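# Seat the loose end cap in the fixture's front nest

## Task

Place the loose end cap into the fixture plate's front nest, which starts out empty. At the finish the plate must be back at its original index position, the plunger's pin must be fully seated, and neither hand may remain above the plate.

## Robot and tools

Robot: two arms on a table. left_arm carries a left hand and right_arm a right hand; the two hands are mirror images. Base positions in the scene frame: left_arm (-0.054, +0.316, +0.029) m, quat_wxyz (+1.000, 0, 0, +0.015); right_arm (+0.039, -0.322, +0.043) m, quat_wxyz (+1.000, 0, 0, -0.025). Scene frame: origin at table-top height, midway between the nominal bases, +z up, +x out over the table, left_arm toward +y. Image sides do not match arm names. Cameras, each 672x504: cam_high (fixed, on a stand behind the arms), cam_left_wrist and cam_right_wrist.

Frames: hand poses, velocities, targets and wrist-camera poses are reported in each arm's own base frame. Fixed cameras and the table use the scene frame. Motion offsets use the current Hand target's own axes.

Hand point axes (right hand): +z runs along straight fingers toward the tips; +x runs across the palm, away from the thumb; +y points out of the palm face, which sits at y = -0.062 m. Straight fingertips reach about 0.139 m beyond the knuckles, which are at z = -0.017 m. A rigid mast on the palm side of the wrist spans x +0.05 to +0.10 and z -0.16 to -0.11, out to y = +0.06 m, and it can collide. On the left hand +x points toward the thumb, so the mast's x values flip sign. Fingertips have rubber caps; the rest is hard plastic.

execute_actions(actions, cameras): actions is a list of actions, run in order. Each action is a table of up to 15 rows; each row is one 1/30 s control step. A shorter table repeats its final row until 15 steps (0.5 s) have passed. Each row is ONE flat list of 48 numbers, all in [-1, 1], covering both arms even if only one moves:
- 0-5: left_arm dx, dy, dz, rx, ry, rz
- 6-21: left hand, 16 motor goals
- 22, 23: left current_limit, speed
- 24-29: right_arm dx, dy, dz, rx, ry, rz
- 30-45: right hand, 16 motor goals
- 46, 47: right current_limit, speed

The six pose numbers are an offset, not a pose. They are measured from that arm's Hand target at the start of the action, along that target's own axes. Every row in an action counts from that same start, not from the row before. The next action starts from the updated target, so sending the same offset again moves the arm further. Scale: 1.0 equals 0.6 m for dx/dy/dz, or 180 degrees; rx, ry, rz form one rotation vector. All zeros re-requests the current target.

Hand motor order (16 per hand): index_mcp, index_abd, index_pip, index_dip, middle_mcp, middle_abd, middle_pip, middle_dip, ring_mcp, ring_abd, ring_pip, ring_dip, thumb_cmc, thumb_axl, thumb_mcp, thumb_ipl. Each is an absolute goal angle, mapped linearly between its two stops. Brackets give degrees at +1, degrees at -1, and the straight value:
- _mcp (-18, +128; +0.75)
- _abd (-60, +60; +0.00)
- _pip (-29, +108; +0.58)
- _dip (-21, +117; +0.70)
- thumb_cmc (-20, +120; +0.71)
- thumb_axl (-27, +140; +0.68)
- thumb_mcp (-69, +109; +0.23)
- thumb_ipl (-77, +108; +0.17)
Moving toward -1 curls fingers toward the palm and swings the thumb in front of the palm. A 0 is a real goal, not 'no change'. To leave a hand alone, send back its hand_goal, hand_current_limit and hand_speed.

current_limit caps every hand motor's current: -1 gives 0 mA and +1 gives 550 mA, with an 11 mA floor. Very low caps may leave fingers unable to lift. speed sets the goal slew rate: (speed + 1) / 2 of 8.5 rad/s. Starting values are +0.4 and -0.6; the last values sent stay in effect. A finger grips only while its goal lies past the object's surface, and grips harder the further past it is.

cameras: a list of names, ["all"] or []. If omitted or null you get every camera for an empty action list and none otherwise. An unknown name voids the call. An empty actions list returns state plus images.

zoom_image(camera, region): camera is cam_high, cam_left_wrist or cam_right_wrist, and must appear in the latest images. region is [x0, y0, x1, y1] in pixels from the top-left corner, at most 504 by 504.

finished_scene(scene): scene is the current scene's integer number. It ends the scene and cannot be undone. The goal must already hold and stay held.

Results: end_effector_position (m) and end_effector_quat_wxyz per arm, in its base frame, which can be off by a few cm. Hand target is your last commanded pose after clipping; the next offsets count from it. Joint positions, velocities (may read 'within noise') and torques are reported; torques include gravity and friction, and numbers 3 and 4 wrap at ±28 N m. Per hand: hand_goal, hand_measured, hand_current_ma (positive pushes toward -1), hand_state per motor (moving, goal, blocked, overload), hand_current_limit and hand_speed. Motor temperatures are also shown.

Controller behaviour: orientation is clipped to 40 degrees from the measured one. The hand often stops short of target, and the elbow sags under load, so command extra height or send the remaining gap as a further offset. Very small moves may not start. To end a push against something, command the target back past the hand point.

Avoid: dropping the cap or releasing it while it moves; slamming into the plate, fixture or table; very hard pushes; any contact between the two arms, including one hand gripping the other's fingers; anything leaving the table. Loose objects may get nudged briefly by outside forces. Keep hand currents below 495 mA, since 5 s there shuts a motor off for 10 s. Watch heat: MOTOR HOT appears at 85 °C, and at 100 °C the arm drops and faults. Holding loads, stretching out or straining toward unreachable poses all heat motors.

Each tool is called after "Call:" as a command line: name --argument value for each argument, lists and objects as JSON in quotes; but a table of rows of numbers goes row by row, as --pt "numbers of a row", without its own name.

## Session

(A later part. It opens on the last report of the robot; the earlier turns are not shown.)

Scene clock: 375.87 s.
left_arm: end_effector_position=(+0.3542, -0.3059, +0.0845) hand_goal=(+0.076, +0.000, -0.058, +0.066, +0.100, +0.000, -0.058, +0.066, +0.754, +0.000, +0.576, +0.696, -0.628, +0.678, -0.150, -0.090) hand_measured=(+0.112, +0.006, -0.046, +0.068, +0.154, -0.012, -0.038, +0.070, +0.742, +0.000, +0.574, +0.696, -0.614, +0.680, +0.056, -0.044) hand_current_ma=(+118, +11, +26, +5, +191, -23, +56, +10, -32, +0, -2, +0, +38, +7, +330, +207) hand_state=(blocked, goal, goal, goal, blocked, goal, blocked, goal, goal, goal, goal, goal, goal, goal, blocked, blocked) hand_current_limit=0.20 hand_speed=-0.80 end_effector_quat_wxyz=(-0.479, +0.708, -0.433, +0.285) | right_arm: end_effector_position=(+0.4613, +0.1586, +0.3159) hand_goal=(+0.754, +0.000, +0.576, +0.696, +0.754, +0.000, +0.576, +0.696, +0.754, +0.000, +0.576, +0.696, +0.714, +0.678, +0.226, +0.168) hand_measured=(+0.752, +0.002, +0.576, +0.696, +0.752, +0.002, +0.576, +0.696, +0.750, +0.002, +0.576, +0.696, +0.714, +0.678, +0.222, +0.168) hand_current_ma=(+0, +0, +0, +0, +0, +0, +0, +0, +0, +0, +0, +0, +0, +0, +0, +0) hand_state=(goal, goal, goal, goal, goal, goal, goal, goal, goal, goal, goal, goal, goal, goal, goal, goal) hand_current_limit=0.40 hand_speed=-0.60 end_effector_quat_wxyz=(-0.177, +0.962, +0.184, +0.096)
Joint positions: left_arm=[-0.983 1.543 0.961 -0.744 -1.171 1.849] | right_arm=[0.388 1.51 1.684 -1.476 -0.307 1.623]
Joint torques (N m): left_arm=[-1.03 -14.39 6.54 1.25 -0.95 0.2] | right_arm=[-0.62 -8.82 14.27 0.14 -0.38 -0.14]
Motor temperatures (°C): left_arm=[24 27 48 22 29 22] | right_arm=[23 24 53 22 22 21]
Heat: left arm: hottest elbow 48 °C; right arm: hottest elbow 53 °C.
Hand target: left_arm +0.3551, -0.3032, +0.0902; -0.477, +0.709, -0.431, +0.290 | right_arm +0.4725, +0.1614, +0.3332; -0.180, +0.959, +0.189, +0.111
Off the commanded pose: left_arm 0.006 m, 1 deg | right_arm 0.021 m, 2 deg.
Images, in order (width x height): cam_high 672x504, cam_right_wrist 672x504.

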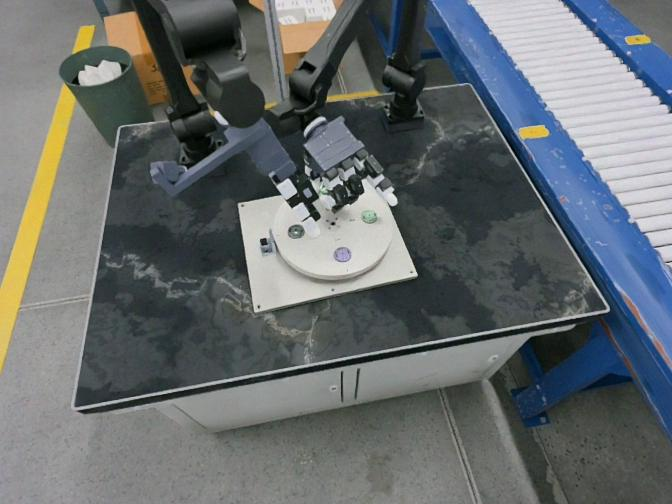

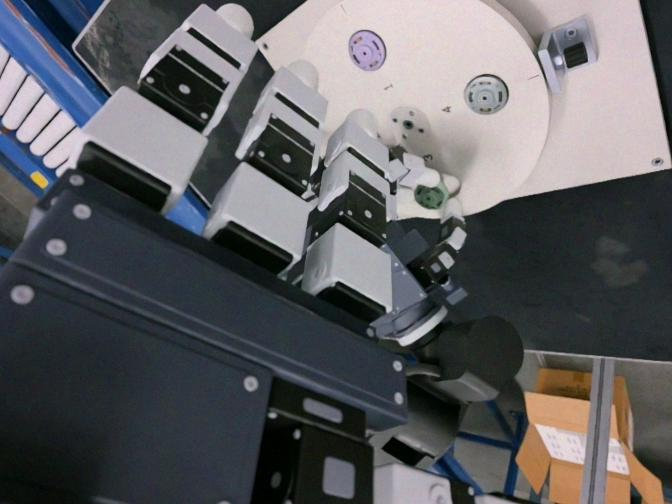

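Call:
execute_actions --actions '[[[0,0.0188,-0.0108,0,0,0,0.075,0,-0.058,0.065,0.1,0,-0.058,0.065,0.754,0,0.576,0.696,-0.629,0.678,-0.15,-0.09,0.2,-0.8,0,0,0,0,0,0,0.754,0,0.576,0.696,0.754,0,0.576,0.696,0.754,0,0.576,0.696,0.714,0.678,0.226,0.168,0.4,-0.6]]]' --cameras '["cam_high","cam_right_wrist"]'

Call:
zoom_image --camera "cam_high" --region '[290, 150, 374, 234]'

Call:
zoom_image --camera "cam_right_wrist" --region '[390, 130, 490, 220]'

Scene clock: 402.93 s.
left_arm: end_effector_position=(+0.3509, -0.3106, +0.0848) hand_goal=(+0.076, +0.000, -0.058, +0.066, +0.100, +0.000, -0.058, +0.066, +0.754, +0.000, +0.576, +0.696, -0.628, +0.678, -0.150, -0.090) hand_measured=(+0.112, +0.006, -0.046, +0.068, +0.154, -0.012, -0.038, +0.070, +0.742, +0.000, +0.574, +0.696, -0.614, +0.680, +0.056, -0.044) hand_current_ma=(+118, +11, +26, +5, +191, -23, +56, +10, -32, +0, -2, +0, +38, +7, +330, +207) hand_state=(blocked, goal, goal, goal, blocked, goal, blocked, goal, goal, goal, goal, goal, goal, goal, blocked, blocked) hand_current_limit=0.20 hand_speed=-0.80 end_effector_quat_wxyz=(-0.476, +0.709, -0.431, +0.291) | right_arm: end_effector_position=(+0.4613, +0.1586, +0.3159) hand_goal=(+0.754, +0.000, +0.576, +0.696, +0.754, +0.000, +0.576, +0.696, +0.754, +0.000, +0.576, +0.696, +0.714, +0.678, +0.226, +0.168) hand_measured=(+0.752, +0.002, +0.576, +0.696, +0.752, +0.002, +0.576, +0.696, +0.750, +0.002, +0.576, +0.696, +0.714, +0.678, +0.222, +0.168) hand_current_ma=(+0, +0, +0, +0, +0, +0, +0, +0, +0, +0, +0, +0, +0, +0, +0, +0) hand_state=(goal, goal, goal, goal, goal, goal, goal, goal, goal, goal, goal, goal, goal, goal, goal, goal) hand_current_limit=0.40 hand_speed=-0.60 end_effector_quat_wxyz=(-0.177, +0.962, +0.184, +0.096)
Joint positions: left_arm=[-0.995 1.543 0.961 -0.75 -1.172 1.826] | right_arm=[0.388 1.51 1.684 -1.476 -0.307 1.623]
Joint torques (N m): left_arm=[-1.9 -12.63 6.32 0.21 -1.09 -0.11] | right_arm=[-0.21 -8.82 14.13 0.23 -0.41 -0.15]
Motor temperatures (°C): left_arm=[24 28 43 22 29 22] | right_arm=[23 25 54 22 22 21]
Heat: left arm: hottest elbow 43 °C; right arm: hottest elbow 54 °C.
Hand target: left_arm +0.3460, -0.3078, +0.0822; -0.477, +0.709, -0.431, +0.290 | right_arm +0.4725, +0.1614, +0.3332; -0.180, +0.959, +0.189, +0.111
Off the commanded pose: left_arm 0.006 m, 0 deg | right_arm 0.021 m, 2 deg.
Images, in order (width x height): cam_high 672x504, cam_right_wrist 672x504.

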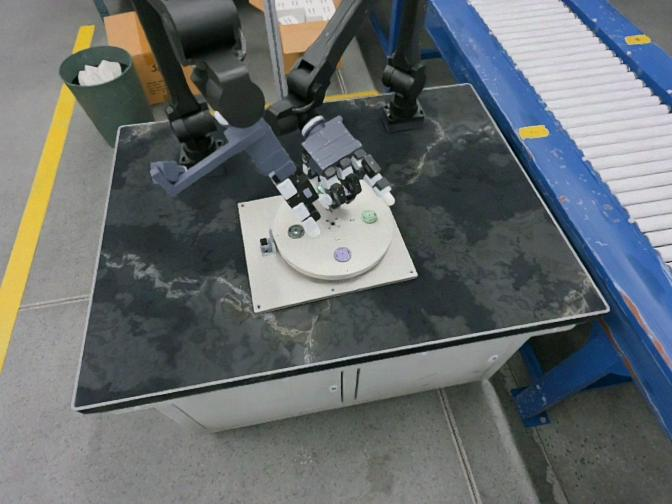

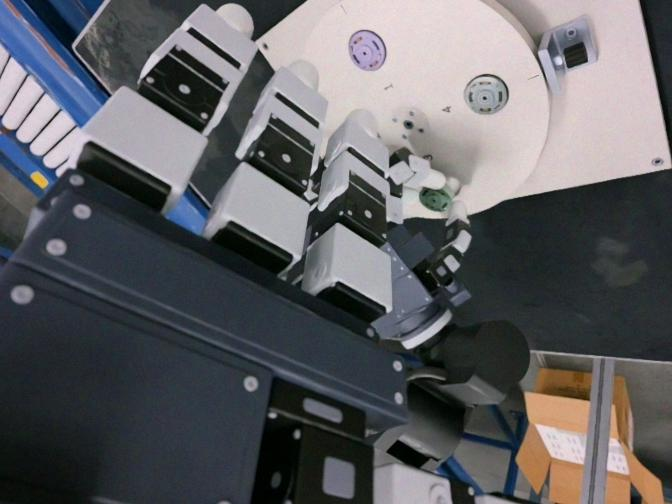

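Scaled by 6.000 from the camera's 672x504 image, which has a finer 960x720 frame.

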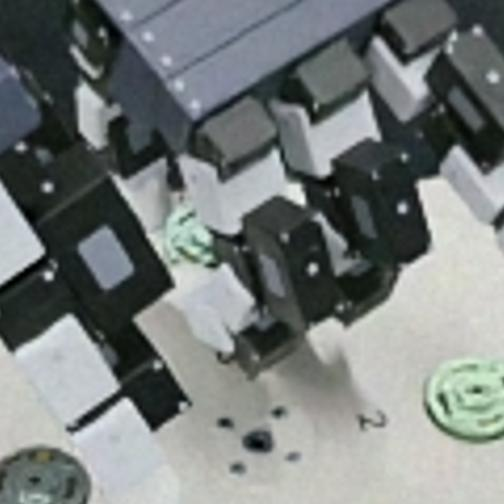

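Scaled by 5.040 from the camera's 672x504 image, which has a finer 960x720 frame.

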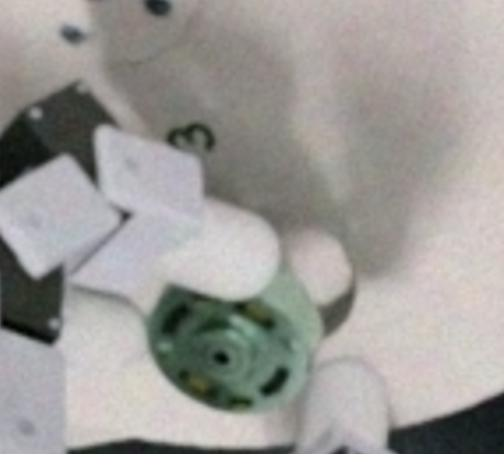

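Call:
execute_actions --actions '[[[0.0017,0.0205,-0.0007,0,0,0,0.075,0,-0.058,0.065,0.1,0,-0.058,0.065,0.754,0,0.576,0.696,-0.629,0.678,-0.15,-0.09,0.2,-0.8,0,0,0,0,0,0,0.754,0,0.576,0.696,0.754,0,0.576,0.696,0.754,0,0.576,0.696,0.714,0.678,0.226,0.168,0.4,-0.6]]]' --cameras '["cam_high","cam_right_wrist"]'

Call:
zoom_image --camera "cam_high" --region '[300, 165, 350, 215]'

Call:
zoom_image --camera "cam_right_wrist" --region '[390, 130, 490, 220]'

Scene clock: 424.47 s.
left_arm: end_effector_position=(+0.3464, -0.3128, +0.0772) hand_goal=(+0.076, +0.000, -0.058, +0.066, +0.100, +0.000, -0.058, +0.066, +0.754, +0.000, +0.576, +0.696, -0.628, +0.678, -0.150, -0.090) hand_measured=(+0.112, +0.006, -0.046, +0.068, +0.154, -0.012, -0.038, +0.070, +0.742, +0.000, +0.574, +0.696, -0.614, +0.680, +0.056, -0.044) hand_current_ma=(+118, +11, +26, +5, +191, -23, +56, +10, -32, +0, -2, +0, +38, +7, +330, +207) hand_state=(blocked, goal, goal, goal, blocked, goal, blocked, goal, goal, goal, goal, goal, goal, goal, blocked, blocked) hand_current_limit=0.20 hand_speed=-0.80 end_effector_quat_wxyz=(-0.474, +0.711, -0.429, +0.294) | right_arm: end_effector_position=(+0.4613, +0.1586, +0.3159) hand_goal=(+0.754, +0.000, +0.576, +0.696, +0.754, +0.000, +0.576, +0.696, +0.754, +0.000, +0.576, +0.696, +0.714, +0.678, +0.226, +0.168) hand_measured=(+0.752, +0.002, +0.576, +0.696, +0.752, +0.002, +0.576, +0.696, +0.750, +0.002, +0.576, +0.696, +0.714, +0.678, +0.222, +0.168) hand_current_ma=(+0, +0, +0, +0, +0, +0, +0, +0, +0, +0, +0, +0, +0, +0, +0, +0) hand_state=(goal, goal, goal, goal, goal, goal, goal, goal, goal, goal, goal, goal, goal, goal, goal, goal) hand_current_limit=0.40 hand_speed=-0.60 end_effector_quat_wxyz=(-0.177, +0.962, +0.184, +0.096)
Joint positions: left_arm=[-1.007 1.555 0.952 -0.75 -1.174 1.794] | right_arm=[0.388 1.51 1.684 -1.476 -0.307 1.623]
Joint torques (N m): left_arm=[-2.14 -11.81 6.58 0.17 -1.11 -0.11] | right_arm=[-0.44 -9.23 14.2 0.1 -0.37 -0.11]
Heat: left arm: hottest elbow 41 °C; right arm: hottest elbow 54 °C.
Hand target: left_arm +0.3419, -0.3110, +0.0709; -0.477, +0.709, -0.431, +0.290 | right_arm +0.4725, +0.1614, +0.3332; -0.180, +0.959, +0.189, +0.111
Off the commanded pose: left_arm 0.008 m, 1 deg | right_arm 0.021 m, 2 deg.
Images, in order (width x height): cam_high 672x504, cam_right_wrist 672x504.

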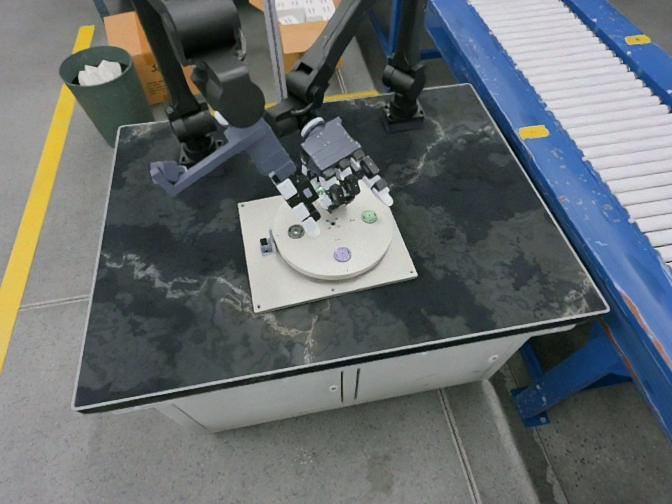

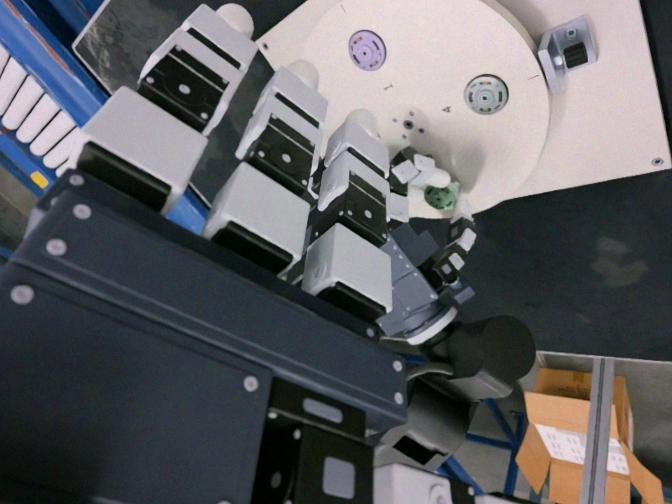

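Scaled by 10.080 from the camera's 672x504 image, which has a finer 960x720 frame.

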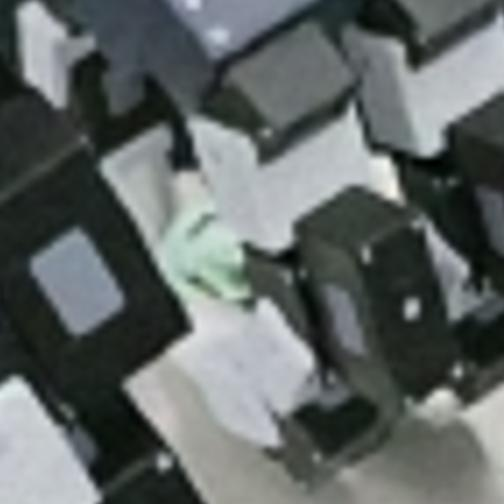

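Scaled by 5.040 from the camera's 672x504 image, which has a finer 960x720 frame.

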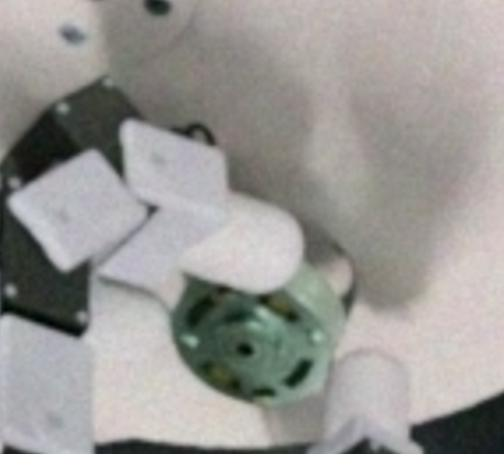

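Call:
execute_actions --actions '[[[0.0008,0.0108,0.0044,0,0,0,0.075,0,-0.058,0.065,0.1,0,-0.058,0.065,0.754,0,0.576,0.696,-0.629,0.678,-0.15,-0.09,0.2,-0.8,0,0,0,0,0,0,0.754,0,0.576,0.696,0.754,0,0.576,0.696,0.754,0,0.576,0.696,0.714,0.678,0.226,0.168,0.4,-0.6]]]' --cameras '["cam_high","cam_right_wrist"]'

Call:
zoom_image --camera "cam_high" --region '[300, 165, 350, 215]'

Call:
zoom_image --camera "cam_right_wrist" --region '[400, 140, 480, 220]'

Scene clock: 435.40 s.
left_arm: end_effector_position=(+0.3447, -0.3099, +0.0693) hand_goal=(+0.076, +0.000, -0.058, +0.066, +0.100, +0.000, -0.058, +0.066, +0.754, +0.000, +0.576, +0.696, -0.628, +0.678, -0.150, -0.090) hand_measured=(+0.112, +0.006, -0.046, +0.068, +0.154, -0.012, -0.038, +0.070, +0.742, +0.000, +0.574, +0.696, -0.614, +0.680, +0.056, -0.044) hand_current_ma=(+118, +11, +26, +5, +191, -23, +56, +10, -32, +0, -2, +0, +38, +7, +330, +207) hand_state=(blocked, goal, goal, goal, blocked, goal, blocked, goal, goal, goal, goal, goal, goal, goal, blocked, blocked) hand_current_limit=0.20 hand_speed=-0.80 end_effector_quat_wxyz=(-0.478, +0.709, -0.433, +0.287) | right_arm: end_effector_position=(+0.4613, +0.1586, +0.3159) hand_goal=(+0.754, +0.000, +0.576, +0.696, +0.754, +0.000, +0.576, +0.696, +0.754, +0.000, +0.576, +0.696, +0.714, +0.678, +0.226, +0.168) hand_measured=(+0.752, +0.002, +0.576, +0.696, +0.752, +0.002, +0.576, +0.696, +0.750, +0.002, +0.576, +0.696, +0.714, +0.678, +0.222, +0.168) hand_current_ma=(+0, +0, +0, +0, +0, +0, +0, +0, +0, +0, +0, +0, +0, +0, +0, +0) hand_state=(goal, goal, goal, goal, goal, goal, goal, goal, goal, goal, goal, goal, goal, goal, goal, goal) hand_current_limit=0.40 hand_speed=-0.60 end_effector_quat_wxyz=(-0.177, +0.962, +0.184, +0.096)
Joint positions: left_arm=[-1.007 1.569 0.946 -0.75 -1.175 1.791] | right_arm=[0.388 1.51 1.684 -1.476 -0.307 1.623]
Joint torques (N m): left_arm=[-2.14 -12.16 6.5 0.84 -1.07 -0.1] | right_arm=[-0.62 -8.82 14.26 0.21 -0.42 -0.13]
Motor temperatures (°C): left_arm=[24 28 41 22 30 22] | right_arm=[23 25 55 22 22 21]
Heat: left arm: hottest elbow 41 °C; right arm: hottest elbow 55 °C.
Hand target: left_arm +0.3422, -0.3114, +0.0639; -0.477, +0.709, -0.431, +0.290 | right_arm +0.4725, +0.1614, +0.3332; -0.180, +0.959, +0.189, +0.111
Off the commanded pose: left_arm 0.006 m, 0 deg | right_arm 0.021 m, 2 deg.
Images, in order (width x height): cam_high 672x504, cam_right_wrist 672x504.

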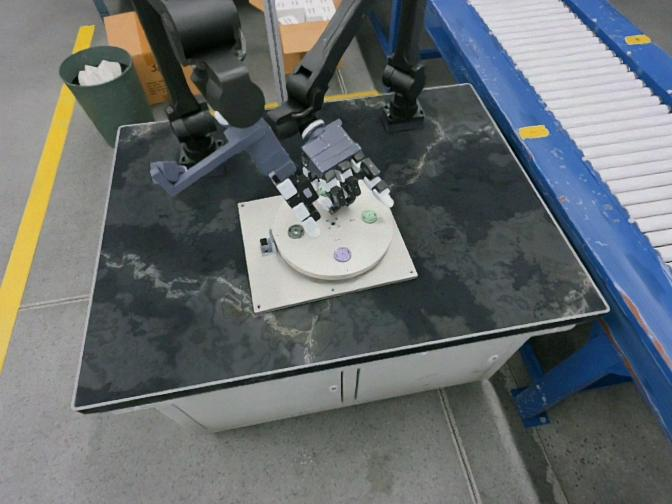

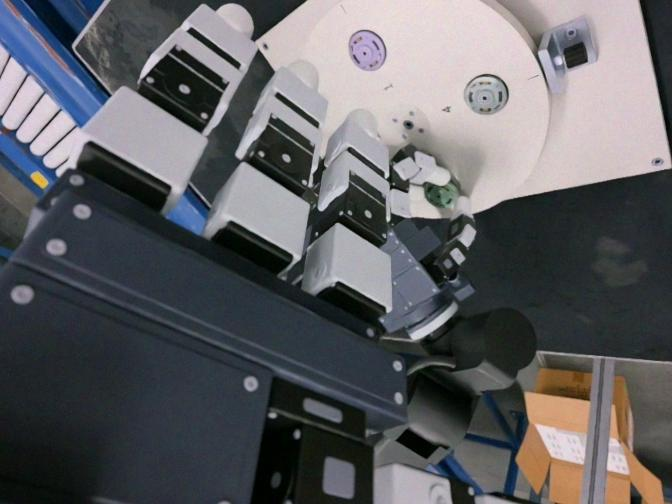

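Scaled by 10.080 from the camera's 672x504 image, which has a finer 960x720 frame.

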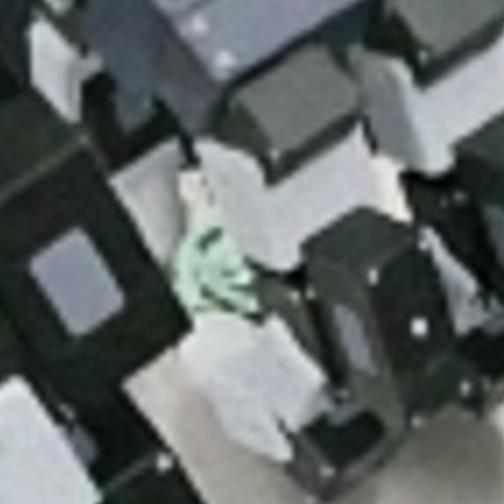

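Scaled by 6.300 from the camera's 672x504 image, which has a finer 960x720 frame.

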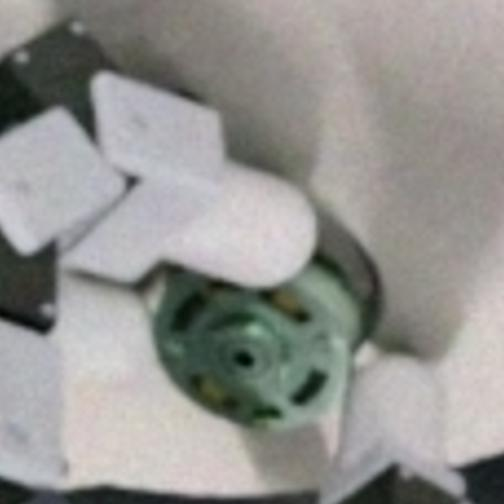

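Call:
execute_actions --actions '[[[0.0067,0.0006,-0.0015,0,0,0,0.075,0,-0.058,0.065,0.1,0,-0.058,0.065,0.754,0,0.576,0.696,-0.629,0.678,-0.15,-0.09,0.2,-0.8,0,0,0,0,0,0,0.754,0,0.576,0.696,0.754,0,0.576,0.696,0.754,0,0.576,0.696,0.714,0.678,0.226,0.168,0.4,-0.6]]]' --cameras '["cam_high","cam_right_wrist"]'

Call:
zoom_image --camera "cam_high" --region '[300, 165, 350, 215]'

Call:
zoom_image --camera "cam_right_wrist" --region '[400, 140, 480, 220]'

Scene clock: 447.53 s.
left_arm: end_effector_position=(+0.3442, -0.3108, +0.0666) hand_goal=(+0.076, +0.000, -0.058, +0.066, +0.100, +0.000, -0.058, +0.066, +0.754, +0.000, +0.576, +0.696, -0.628, +0.678, -0.150, -0.090) hand_measured=(+0.112, +0.006, -0.046, +0.070, +0.152, -0.012, -0.038, +0.070, +0.742, +0.000, +0.574, +0.696, -0.612, +0.682, +0.056, -0.044) hand_current_ma=(+118, +11, +26, +6, +187, -24, +56, +7, -32, +0, -2, +0, +41, +7, +330, +207) hand_state=(blocked, goal, goal, goal, blocked, goal, blocked, goal, goal, goal, goal, goal, goal, goal, blocked, blocked) hand_current_limit=0.20 hand_speed=-0.80 end_effector_quat_wxyz=(-0.479, +0.708, -0.433, +0.287) | right_arm: end_effector_position=(+0.4613, +0.1586, +0.3159) hand_goal=(+0.754, +0.000, +0.576, +0.696, +0.754, +0.000, +0.576, +0.696, +0.754, +0.000, +0.576, +0.696, +0.714, +0.678, +0.226, +0.168) hand_measured=(+0.752, +0.002, +0.576, +0.696, +0.752, +0.002, +0.576, +0.696, +0.750, +0.002, +0.576, +0.696, +0.714, +0.678, +0.222, +0.168) hand_current_ma=(+0, +0, +0, +0, +0, +0, +0, +0, +0, +0, +0, +0, +0, +0, +0, +0) hand_state=(goal, goal, goal, goal, goal, goal, goal, goal, goal, goal, goal, goal, goal, goal, goal, goal) hand_current_limit=0.40 hand_speed=-0.60 end_effector_quat_wxyz=(-0.177, +0.962, +0.184, +0.096)
Joint positions: left_arm=[-1.01 1.576 0.946 -0.75 -1.177 1.785] | right_arm=[0.388 1.51 1.684 -1.476 -0.307 1.623]
Joint torques (N m): left_arm=[-2.2 -11.63 7.38 0.46 -1.02 -0.11] | right_arm=[-0.73 -8.7 14.23 0.24 -0.37 -0.16]
Motor temperatures (°C): left_arm=[24 28 41 22 30 22] | right_arm=[23 25 55 22 22 21]
Heat: left arm: hottest elbow 41 °C; right arm: hottest elbow 55 °C.
Hand target: left_arm +0.3432, -0.3155, +0.0638; -0.477, +0.709, -0.431, +0.290 | right_arm +0.4725, +0.1614, +0.3332; -0.180, +0.959, +0.189, +0.111
Off the commanded pose: left_arm 0.005 m, 0 deg | right_arm 0.021 m, 2 deg.
Images, in order (width x height): cam_high 672x504, cam_right_wrist 672x504.

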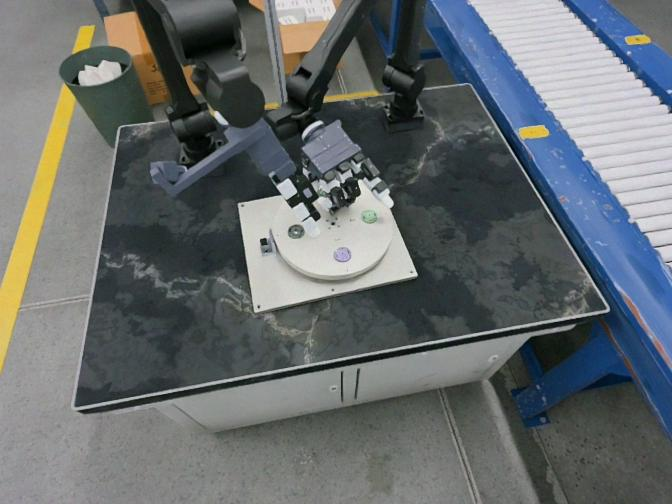

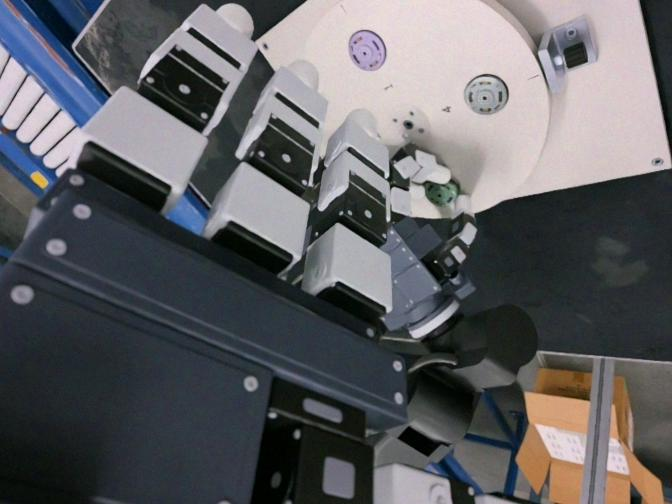

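Scaled by 10.080 from the camera's 672x504 image, which has a finer 960x720 frame.

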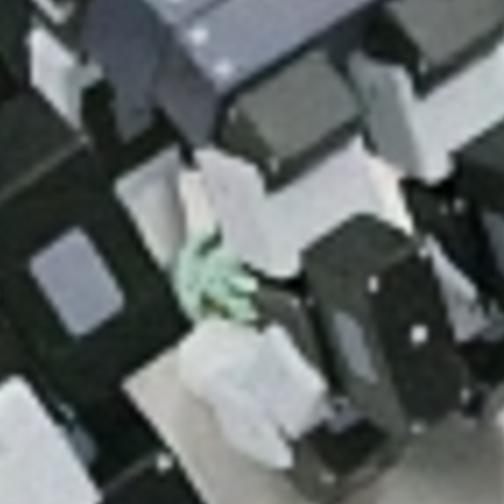

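Scaled by 6.300 from the camera's 672x504 image, which has a finer 960x720 frame.

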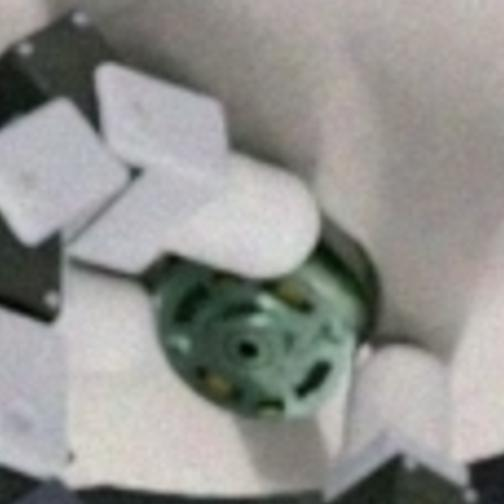

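Call:
execute_actions --actions '[[[0.0055,-0.0005,0.008,0,0,0,0.075,0,-0.058,0.065,0.1,0,-0.058,0.065,0.754,0,0.576,0.696,-0.629,0.678,-0.15,-0.09,0.2,-0.8,0,0,0,0,0,0,0.754,0,0.576,0.696,0.754,0,0.576,0.696,0.754,0,0.576,0.696,0.714,0.678,0.226,0.168,0.4,-0.6]]]' --cameras '["cam_right_wrist"]'

Call:
zoom_image --camera "cam_right_wrist" --region '[400, 140, 480, 220]'

Scene clock: 476.47 s.
left_arm: end_effector_position=(+0.3449, -0.3114, +0.0662) hand_goal=(+0.076, +0.000, -0.058, +0.066, +0.100, +0.000, -0.058, +0.066, +0.754, +0.000, +0.576, +0.696, -0.628, +0.678, -0.150, -0.090) hand_measured=(+0.108, +0.006, -0.046, +0.070, +0.150, -0.020, -0.038, +0.066, +0.742, +0.000, +0.574, +0.696, -0.612, +0.682, +0.056, -0.044) hand_current_ma=(+99, +11, +26, +6, +180, -48, +56, +1, -32, +0, -2, +0, +43, +8, +330, +207) hand_state=(blocked, goal, goal, goal, blocked, blocked, blocked, goal, goal, goal, goal, goal, goal, goal, blocked, blocked) hand_current_limit=0.20 hand_speed=-0.80 end_effector_quat_wxyz=(-0.479, +0.708, -0.432, +0.288) | right_arm: end_effector_position=(+0.4613, +0.1586, +0.3159) hand_goal=(+0.754, +0.000, +0.576, +0.696, +0.754, +0.000, +0.576, +0.696, +0.754, +0.000, +0.576, +0.696, +0.714, +0.678, +0.226, +0.168) hand_measured=(+0.752, +0.002, +0.576, +0.696, +0.752, +0.002, +0.576, +0.696, +0.750, +0.002, +0.576, +0.696, +0.714, +0.678, +0.222, +0.168) hand_current_ma=(+0, +0, +0, +0, +0, +0, +0, +0, +0, +0, +0, +0, +0, +0, +0, +0) hand_state=(goal, goal, goal, goal, goal, goal, goal, goal, goal, goal, goal, goal, goal, goal, goal, goal) hand_current_limit=0.40 hand_speed=-0.60 end_effector_quat_wxyz=(-0.177, +0.962, +0.184, +0.096)
Joint positions: left_arm=[-1.01 1.578 0.946 -0.744 -1.178 1.787] | right_arm=[0.388 1.51 1.684 -1.476 -0.307 1.623]
Joint torques (N m): left_arm=[-1.26 -11.34 7.71 1.4 -0.94 0.1] | right_arm=[-0.73 -9.11 14.2 0.23 -0.42 -0.13]
Motor temperatures (°C): left_arm=[24 28 41 22 30 22] | right_arm=[22 25 55 22 22 21]
Heat: left arm: hottest elbow 41 °C; right arm: hottest elbow 55 °C.
Hand target: left_arm +0.3488, -0.3163, +0.0623; -0.477, +0.709, -0.431, +0.290 | right_arm +0.4725, +0.1614, +0.3332; -0.180, +0.959, +0.189, +0.111
Off the commanded pose: left_arm 0.007 m, 0 deg | right_arm 0.021 m, 2 deg.
Images, in order (width x height): cam_right_wrist 672x504.

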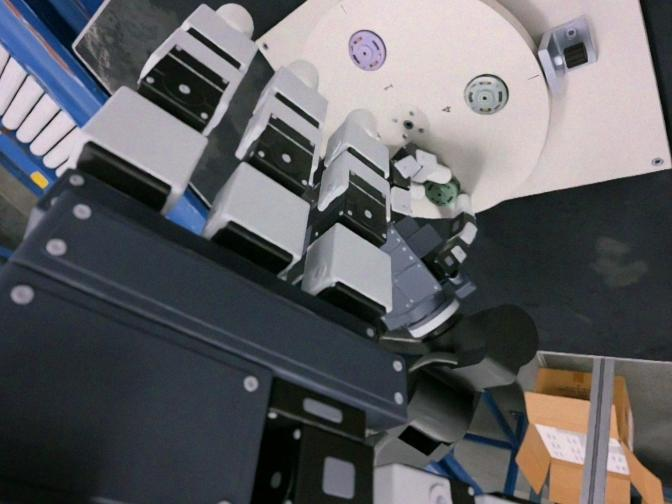

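Scaled by 6.300 from the camera's 672x504 image, which has a finer 960x720 frame.

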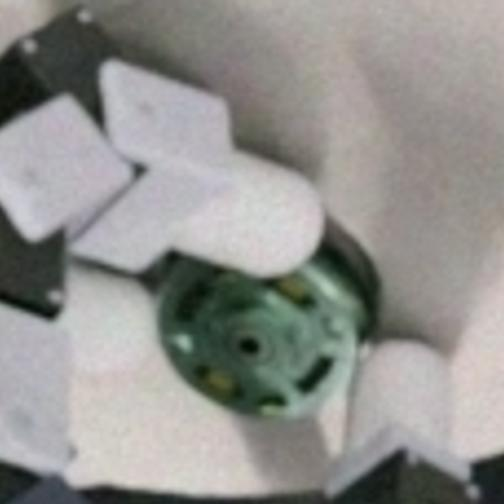

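Call:
execute_actions --actions '[[[0,0.0062,0.0025,0,0,0,0.075,0,-0.058,0.065,0.1,0,-0.058,0.065,0.754,0,0.576,0.696,-0.629,0.678,-0.15,-0.09,0.2,-0.8,0,0,0,0,0,0,0.754,0,0.576,0.696,0.754,0,0.576,0.696,0.754,0,0.576,0.696,0.714,0.678,0.226,0.168,0.4,-0.6]]]' --cameras '["cam_high","cam_right_wrist"]'

Call:
zoom_image --camera "cam_right_wrist" --region '[400, 140, 480, 220]'

Call:
zoom_image --camera "cam_high" --region '[300, 165, 350, 215]'

Scene clock: 483.23 s.
left_arm: end_effector_position=(+0.3455, -0.3120, +0.0658) hand_goal=(+0.076, +0.000, -0.058, +0.066, +0.100, +0.000, -0.058, +0.066, +0.754, +0.000, +0.576, +0.696, -0.628, +0.678, -0.150, -0.090) hand_measured=(+0.100, +0.006, -0.046, +0.070, +0.150, -0.028, -0.040, +0.064, +0.742, +0.000, +0.574, +0.696, -0.610, +0.682, +0.056, -0.046) hand_current_ma=(+74, +11, +26, +6, +175, -69, +46, -1, -32, +0, -2, +0, +49, +10, +330, +202) hand_state=(blocked, goal, goal, goal, blocked, blocked, goal, goal, goal, goal, goal, goal, goal, goal, blocked, blocked) hand_current_limit=0.20 hand_speed=-0.80 end_effector_quat_wxyz=(-0.480, +0.707, -0.433, +0.289) | right_arm: end_effector_position=(+0.4613, +0.1586, +0.3159) hand_goal=(+0.754, +0.000, +0.576, +0.696, +0.754, +0.000, +0.576, +0.696, +0.754, +0.000, +0.576, +0.696, +0.714, +0.678, +0.226, +0.168) hand_measured=(+0.752, +0.002, +0.576, +0.696, +0.752, +0.002, +0.576, +0.696, +0.750, +0.002, +0.576, +0.696, +0.714, +0.678, +0.222, +0.168) hand_current_ma=(+0, +0, +0, +0, +0, +0, +0, +0, +0, +0, +0, +0, +0, +0, +0, +0) hand_state=(goal, goal, goal, goal, goal, goal, goal, goal, goal, goal, goal, goal, goal, goal, goal, goal) hand_current_limit=0.40 hand_speed=-0.60 end_effector_quat_wxyz=(-0.177, +0.962, +0.184, +0.096)
Joint positions: left_arm=[-1.01 1.58 0.946 -0.736 -1.18 1.795] | right_arm=[0.388 1.51 1.684 -1.476 -0.307 1.623]
Joint torques (N m): left_arm=[-1.26 -10.75 7.31 1.42 -0.84 0.03] | right_arm=[-0.56 -9.11 14.31 0.13 -0.43 -0.14]
Motor temperatures (°C): left_arm=[24 28 41 22 30 22] | right_arm=[22 25 56 22 22 21]
Heat: left arm: hottest elbow 41 °C; right arm: hottest elbow 56 °C.
Hand target: left_arm +0.3488, -0.3163, +0.0583; -0.477, +0.709, -0.431, +0.290 | right_arm +0.4725, +0.1614, +0.3332; -0.180, +0.959, +0.189, +0.111
Off the commanded pose: left_arm 0.009 m, 0 deg | right_arm 0.021 m, 2 deg.
Images, in order (width x height): cam_high 672x504, cam_right_wrist 672x504.

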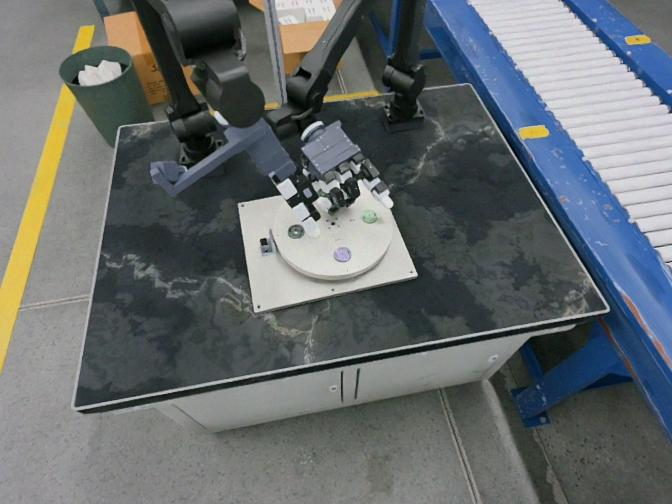

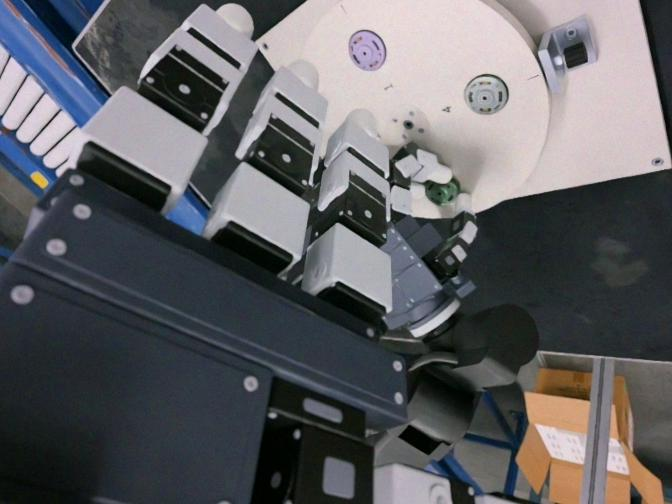

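Scaled by 6.300 from the camera's 672x504 image, which has a finer 960x720 frame.

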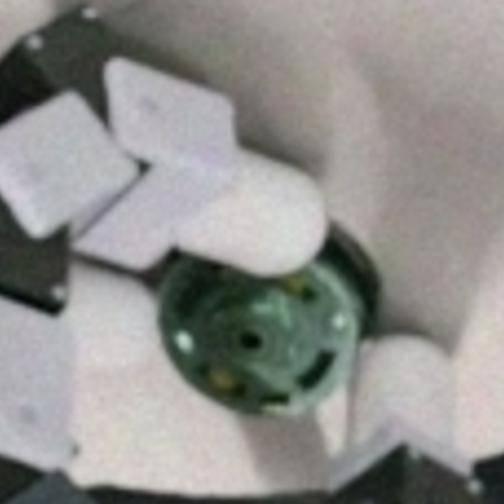

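Scaled by 10.080 from the camera's 672x504 image, which has a finer 960x720 frame.

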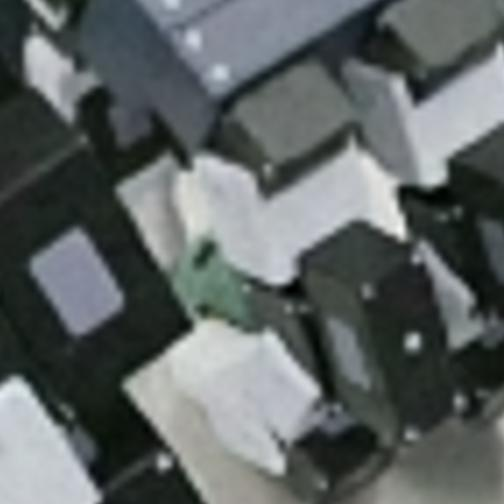

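Call:
execute_actions --actions '[[[0,-0.0062,-0.0025,0,0,0,0.12,0,-0.058,0.065,0.17,0,-0.058,0.065,0.754,0,0.576,0.696,-0.629,0.678,0.08,-0.049,0.2,-0.8,0,0,0,0,0,0,0.754,0,0.576,0.696,0.754,0,0.576,0.696,0.754,0,0.576,0.696,0.714,0.678,0.226,0.168,0.4,-0.6]],[[0,0,0,0,0,0,0.192,0,-0.058,0.065,0.22,0,-0.058,0.065,0.754,0,0.576,0.696,-0.629,0.678,0.18,-0.049,0.2,-0.8,0,0,0,0,0,0,0.754,0,0.576,0.696,0.754,0,0.576,0.696,0.754,0,0.576,0.696,0.714,0.678,0.226,0.168,0.4,-0.6]]]' --cameras '["cam_high","cam_right_wrist"]'

Call:
zoom_image --camera "cam_right_wrist" --region '[400, 140, 480, 220]'

Call:
zoom_image --camera "cam_high" --region '[300, 165, 350, 215]'

Scene clock: 501.87 s.
left_arm: end_effector_position=(+0.3457, -0.3119, +0.0657) hand_goal=(+0.192, +0.000, -0.058, +0.066, +0.220, +0.000, -0.058, +0.066, +0.754, +0.000, +0.576, +0.696, -0.628, +0.678, +0.180, -0.048) hand_measured=(+0.176, +0.002, -0.064, +0.062, +0.200, -0.004, -0.064, +0.064, +0.742, +0.000, +0.574, +0.696, -0.624, +0.680, +0.176, -0.050) hand_current_ma=(-44, +3, -10, -8, -55, -7, -13, -5, -32, +0, -2, +0, +6, +5, -9, -4) hand_state=(goal, goal, goal, goal, goal, goal, goal, goal, goal, goal, goal, goal, goal, goal, goal, goal) hand_current_limit=0.20 hand_speed=-0.80 end_effector_quat_wxyz=(-0.480, +0.707, -0.433, +0.288) | right_arm: end_effector_position=(+0.4613, +0.1586, +0.3159) hand_goal=(+0.754, +0.000, +0.576, +0.696, +0.754, +0.000, +0.576, +0.696, +0.754, +0.000, +0.576, +0.696, +0.714, +0.678, +0.226, +0.168) hand_measured=(+0.752, +0.002, +0.576, +0.696, +0.752, +0.002, +0.576, +0.696, +0.750, +0.002, +0.576, +0.696, +0.714, +0.678, +0.222, +0.168) hand_current_ma=(+0, +0, +0, +0, +0, +0, +0, +0, +0, +0, +0, +0, +0, +0, +0, +0) hand_state=(goal, goal, goal, goal, goal, goal, goal, goal, goal, goal, goal, goal, goal, goal, goal, goal) hand_current_limit=0.40 hand_speed=-0.60 end_effector_quat_wxyz=(-0.177, +0.962, +0.184, +0.096)
Joint positions: left_arm=[-1.009 1.58 0.946 -0.736 -1.18 1.795] | right_arm=[0.388 1.51 1.684 -1.476 -0.307 1.623]
Joint torques (N m): left_arm=[-0.91 -11.46 7.62 1.06 -0.84 0.01] | right_arm=[-0.44 -8.7 14.15 0.17 -0.41 -0.15]
Motor temperatures (°C): left_arm=[24 28 41 22 29 22] | right_arm=[22 25 56 22 22 21]
Heat: left arm: hottest elbow 41 °C; right arm: hottest elbow 56 °C.
Hand target: left_arm +0.3488, -0.3163, +0.0623; -0.477, +0.709, -0.431, +0.290 | right_arm +0.4725, +0.1614, +0.3332; -0.180, +0.959, +0.189, +0.111
Off the commanded pose: left_arm 0.006 m, 0 deg | right_arm 0.021 m, 2 deg.
Images, in order (width x height): cam_high 672x504, cam_right_wrist 672x504.

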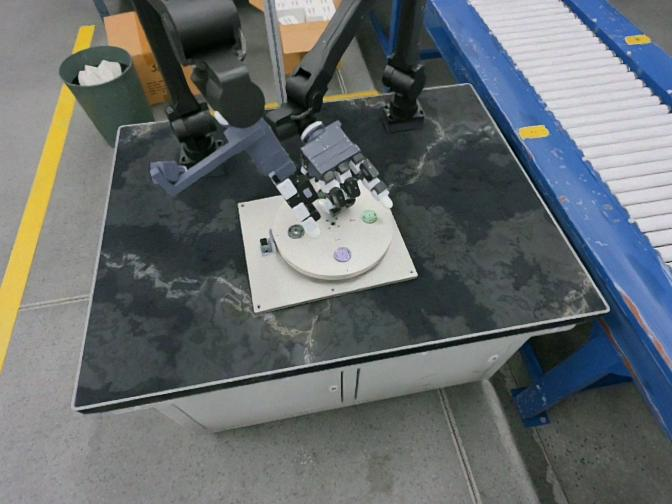

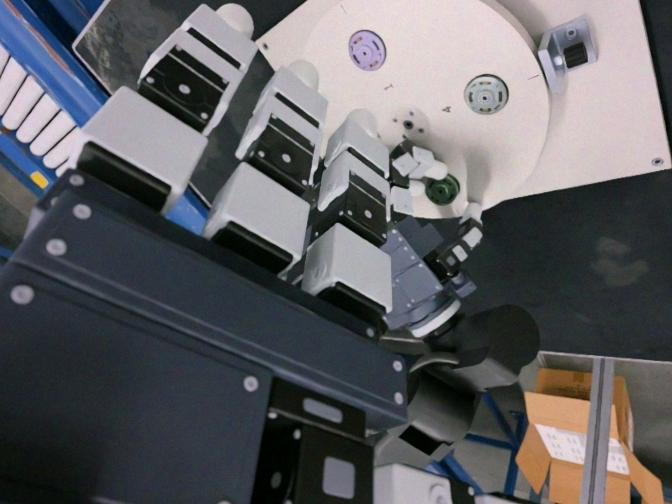

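Scaled by 6.300 from the camera's 672x504 image, which has a finer 960x720 frame.

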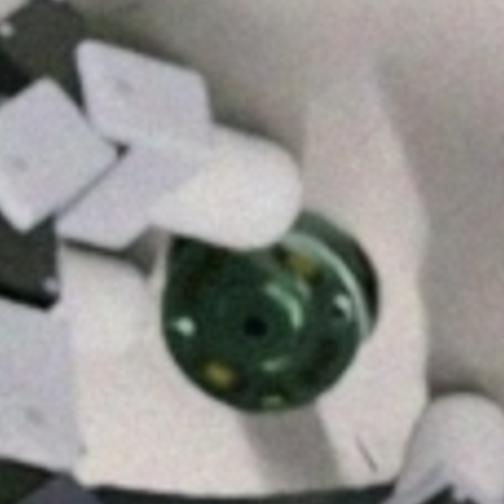

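Scaled by 10.080 from the camera's 672x504 image, which has a finer 960x720 frame.

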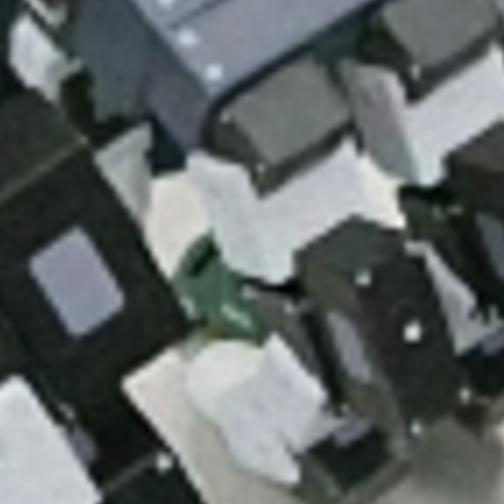

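Call:
execute_actions --actions '[[[0,0,0,0,0,0,0.45,0,-0.058,0.065,0.45,0,-0.058,0.065,0.754,0,0.576,0.696,-0.629,0.678,0.4,-0.049,0.2,-0.6,0,0,0,0,0,0,0.754,0,0.576,0.696,0.754,0,0.576,0.696,0.754,0,0.576,0.696,0.714,0.678,0.226,0.168,0.4,-0.6]],[[0.01,-0.08,0.01,0,0,0,0.45,0,-0.058,0.065,0.45,0,-0.058,0.065,0.754,0,0.576,0.696,-0.629,0.678,0.45,-0.049,0.2,-0.6,0,0,0,0,0,0,0.754,0,0.576,0.696,0.754,0,0.576,0.696,0.754,0,0.576,0.696,0.714,0.678,0.226,0.168,0.4,-0.6]]]' --cameras '["cam_high","cam_right_wrist"]'

Call:
zoom_image --camera "cam_right_wrist" --region '[400, 140, 480, 220]'

Call:
zoom_image --camera "cam_high" --region '[290, 155, 350, 215]'

Scene clock: 509.60 s.
left_arm: end_effector_position=(+0.3574, -0.2873, +0.0766) hand_goal=(+0.450, +0.000, -0.058, +0.066, +0.450, +0.000, -0.058, +0.066, +0.754, +0.000, +0.576, +0.696, -0.628, +0.678, +0.450, -0.048) hand_measured=(+0.438, -0.002, -0.060, +0.064, +0.438, -0.002, -0.060, +0.064, +0.742, +0.000, +0.574, +0.696, -0.626, +0.680, +0.444, -0.050) hand_current_ma=(-29, -4, -4, -5, -31, -4, -5, -3, -32, +0, -2, +0, +5, +5, -17, -4) hand_state=(goal, goal, goal, goal, goal, goal, goal, goal, goal, goal, goal, goal, goal, goal, goal, goal) hand_current_limit=0.20 hand_speed=-0.60 end_effector_quat_wxyz=(-0.491, +0.702, -0.446, +0.260) | right_arm: end_effector_position=(+0.4613, +0.1586, +0.3159) hand_goal=(+0.754, +0.000, +0.576, +0.696, +0.754, +0.000, +0.576, +0.696, +0.754, +0.000, +0.576, +0.696, +0.714, +0.678, +0.226, +0.168) hand_measured=(+0.752, +0.002, +0.576, +0.696, +0.752, +0.002, +0.576, +0.696, +0.750, +0.002, +0.576, +0.696, +0.714, +0.678, +0.222, +0.168) hand_current_ma=(+0, +0, +0, +0, +0, +0, +0, +0, +0, +0, +0, +0, +0, +0, +0, +0) hand_state=(goal, goal, goal, goal, goal, goal, goal, goal, goal, goal, goal, goal, goal, goal, goal, goal) hand_current_limit=0.40 hand_speed=-0.60 end_effector_quat_wxyz=(-0.177, +0.962, +0.184, +0.096)
Joint positions: left_arm=[-0.952 1.546 0.946 -0.735 -1.165 1.905] | right_arm=[0.388 1.51 1.684 -1.476 -0.307 1.623]
Joint torques (N m): left_arm=[-1.55 -14.1 11.7 1.18 -0.95 0.24] | right_arm=[-0.67 -8.76 14.23 0.17 -0.41 -0.13]
Motor temperatures (°C): left_arm=[24 28 41 22 29 22] | right_arm=[22 25 56 22 22 21]
Heat: left arm: hottest elbow 41 °C; right arm: hottest elbow 56 °C.
Hand target: left_arm +0.3724, -0.3108, +0.1046; -0.477, +0.709, -0.431, +0.290 | right_arm +0.4725, +0.1614, +0.3332; -0.180, +0.959, +0.189, +0.111
Off the commanded pose: left_arm 0.040 m, 4 deg | right_arm 0.021 m, 2 deg.
Images, in order (width x height): cam_high 672x504, cam_right_wrist 672x504.

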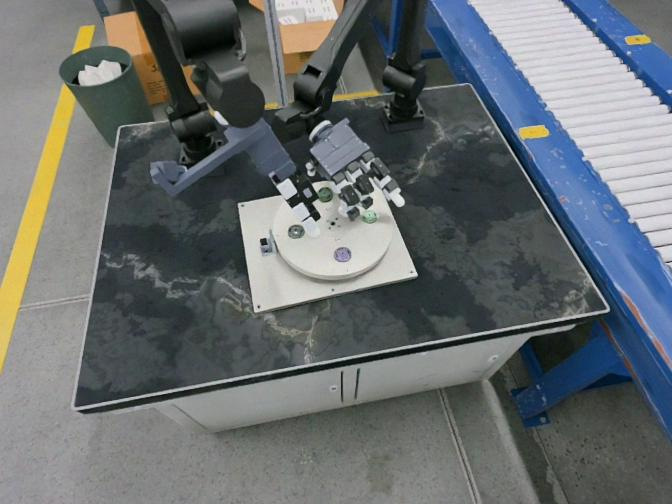

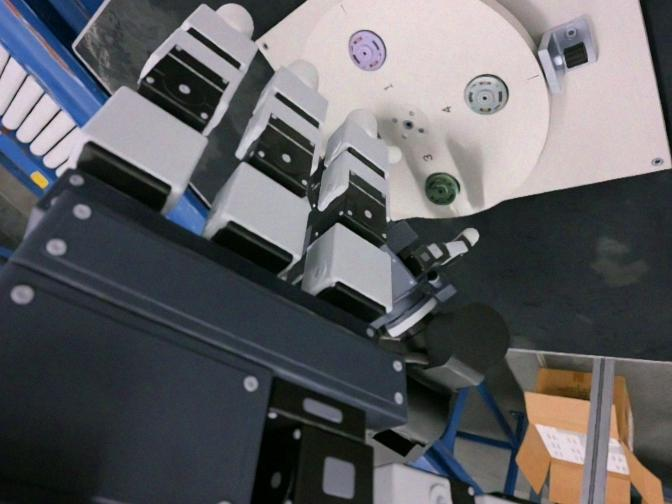

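Scaled by 6.300 from the camera's 672x504 image, which has a finer 960x720 frame.

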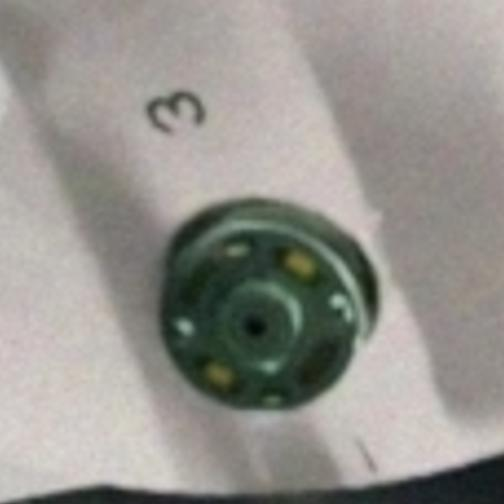

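Scaled by 8.400 from the camera's 672x504 image, which has a finer 960x720 frame.

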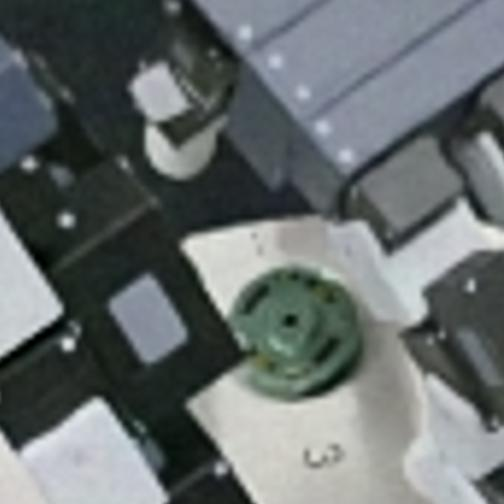

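Call:
zoom_image --camera "cam_high" --region '[310, 180, 340, 205]'

Call:
zoom_image --camera "cam_right_wrist" --region '[415, 160, 470, 210]'

Call:
zoom_image --camera "cam_right_wrist" --region '[460, 70, 515, 120]'

Scaled by 16.800 from the camera's 672x504 image, which has a finer 960x720 frame.

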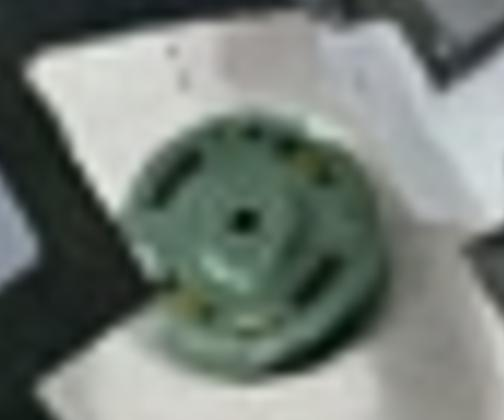

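Scaled by 9.164 from the camera's 672x504 image, which has a finer 960x720 frame.

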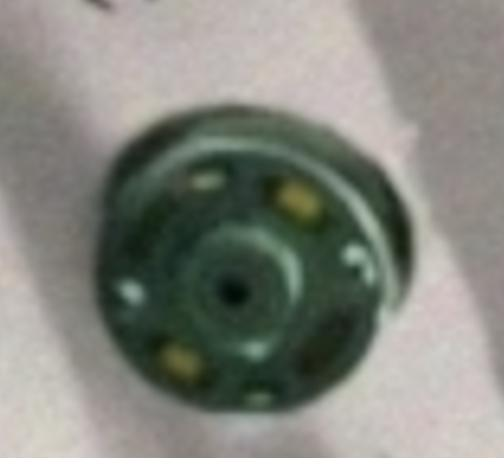

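Scaled by 9.164 from the camera's 672x504 image, which has a finer 960x720 frame.

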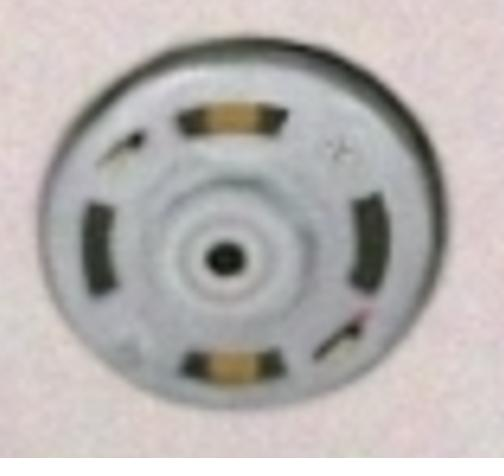

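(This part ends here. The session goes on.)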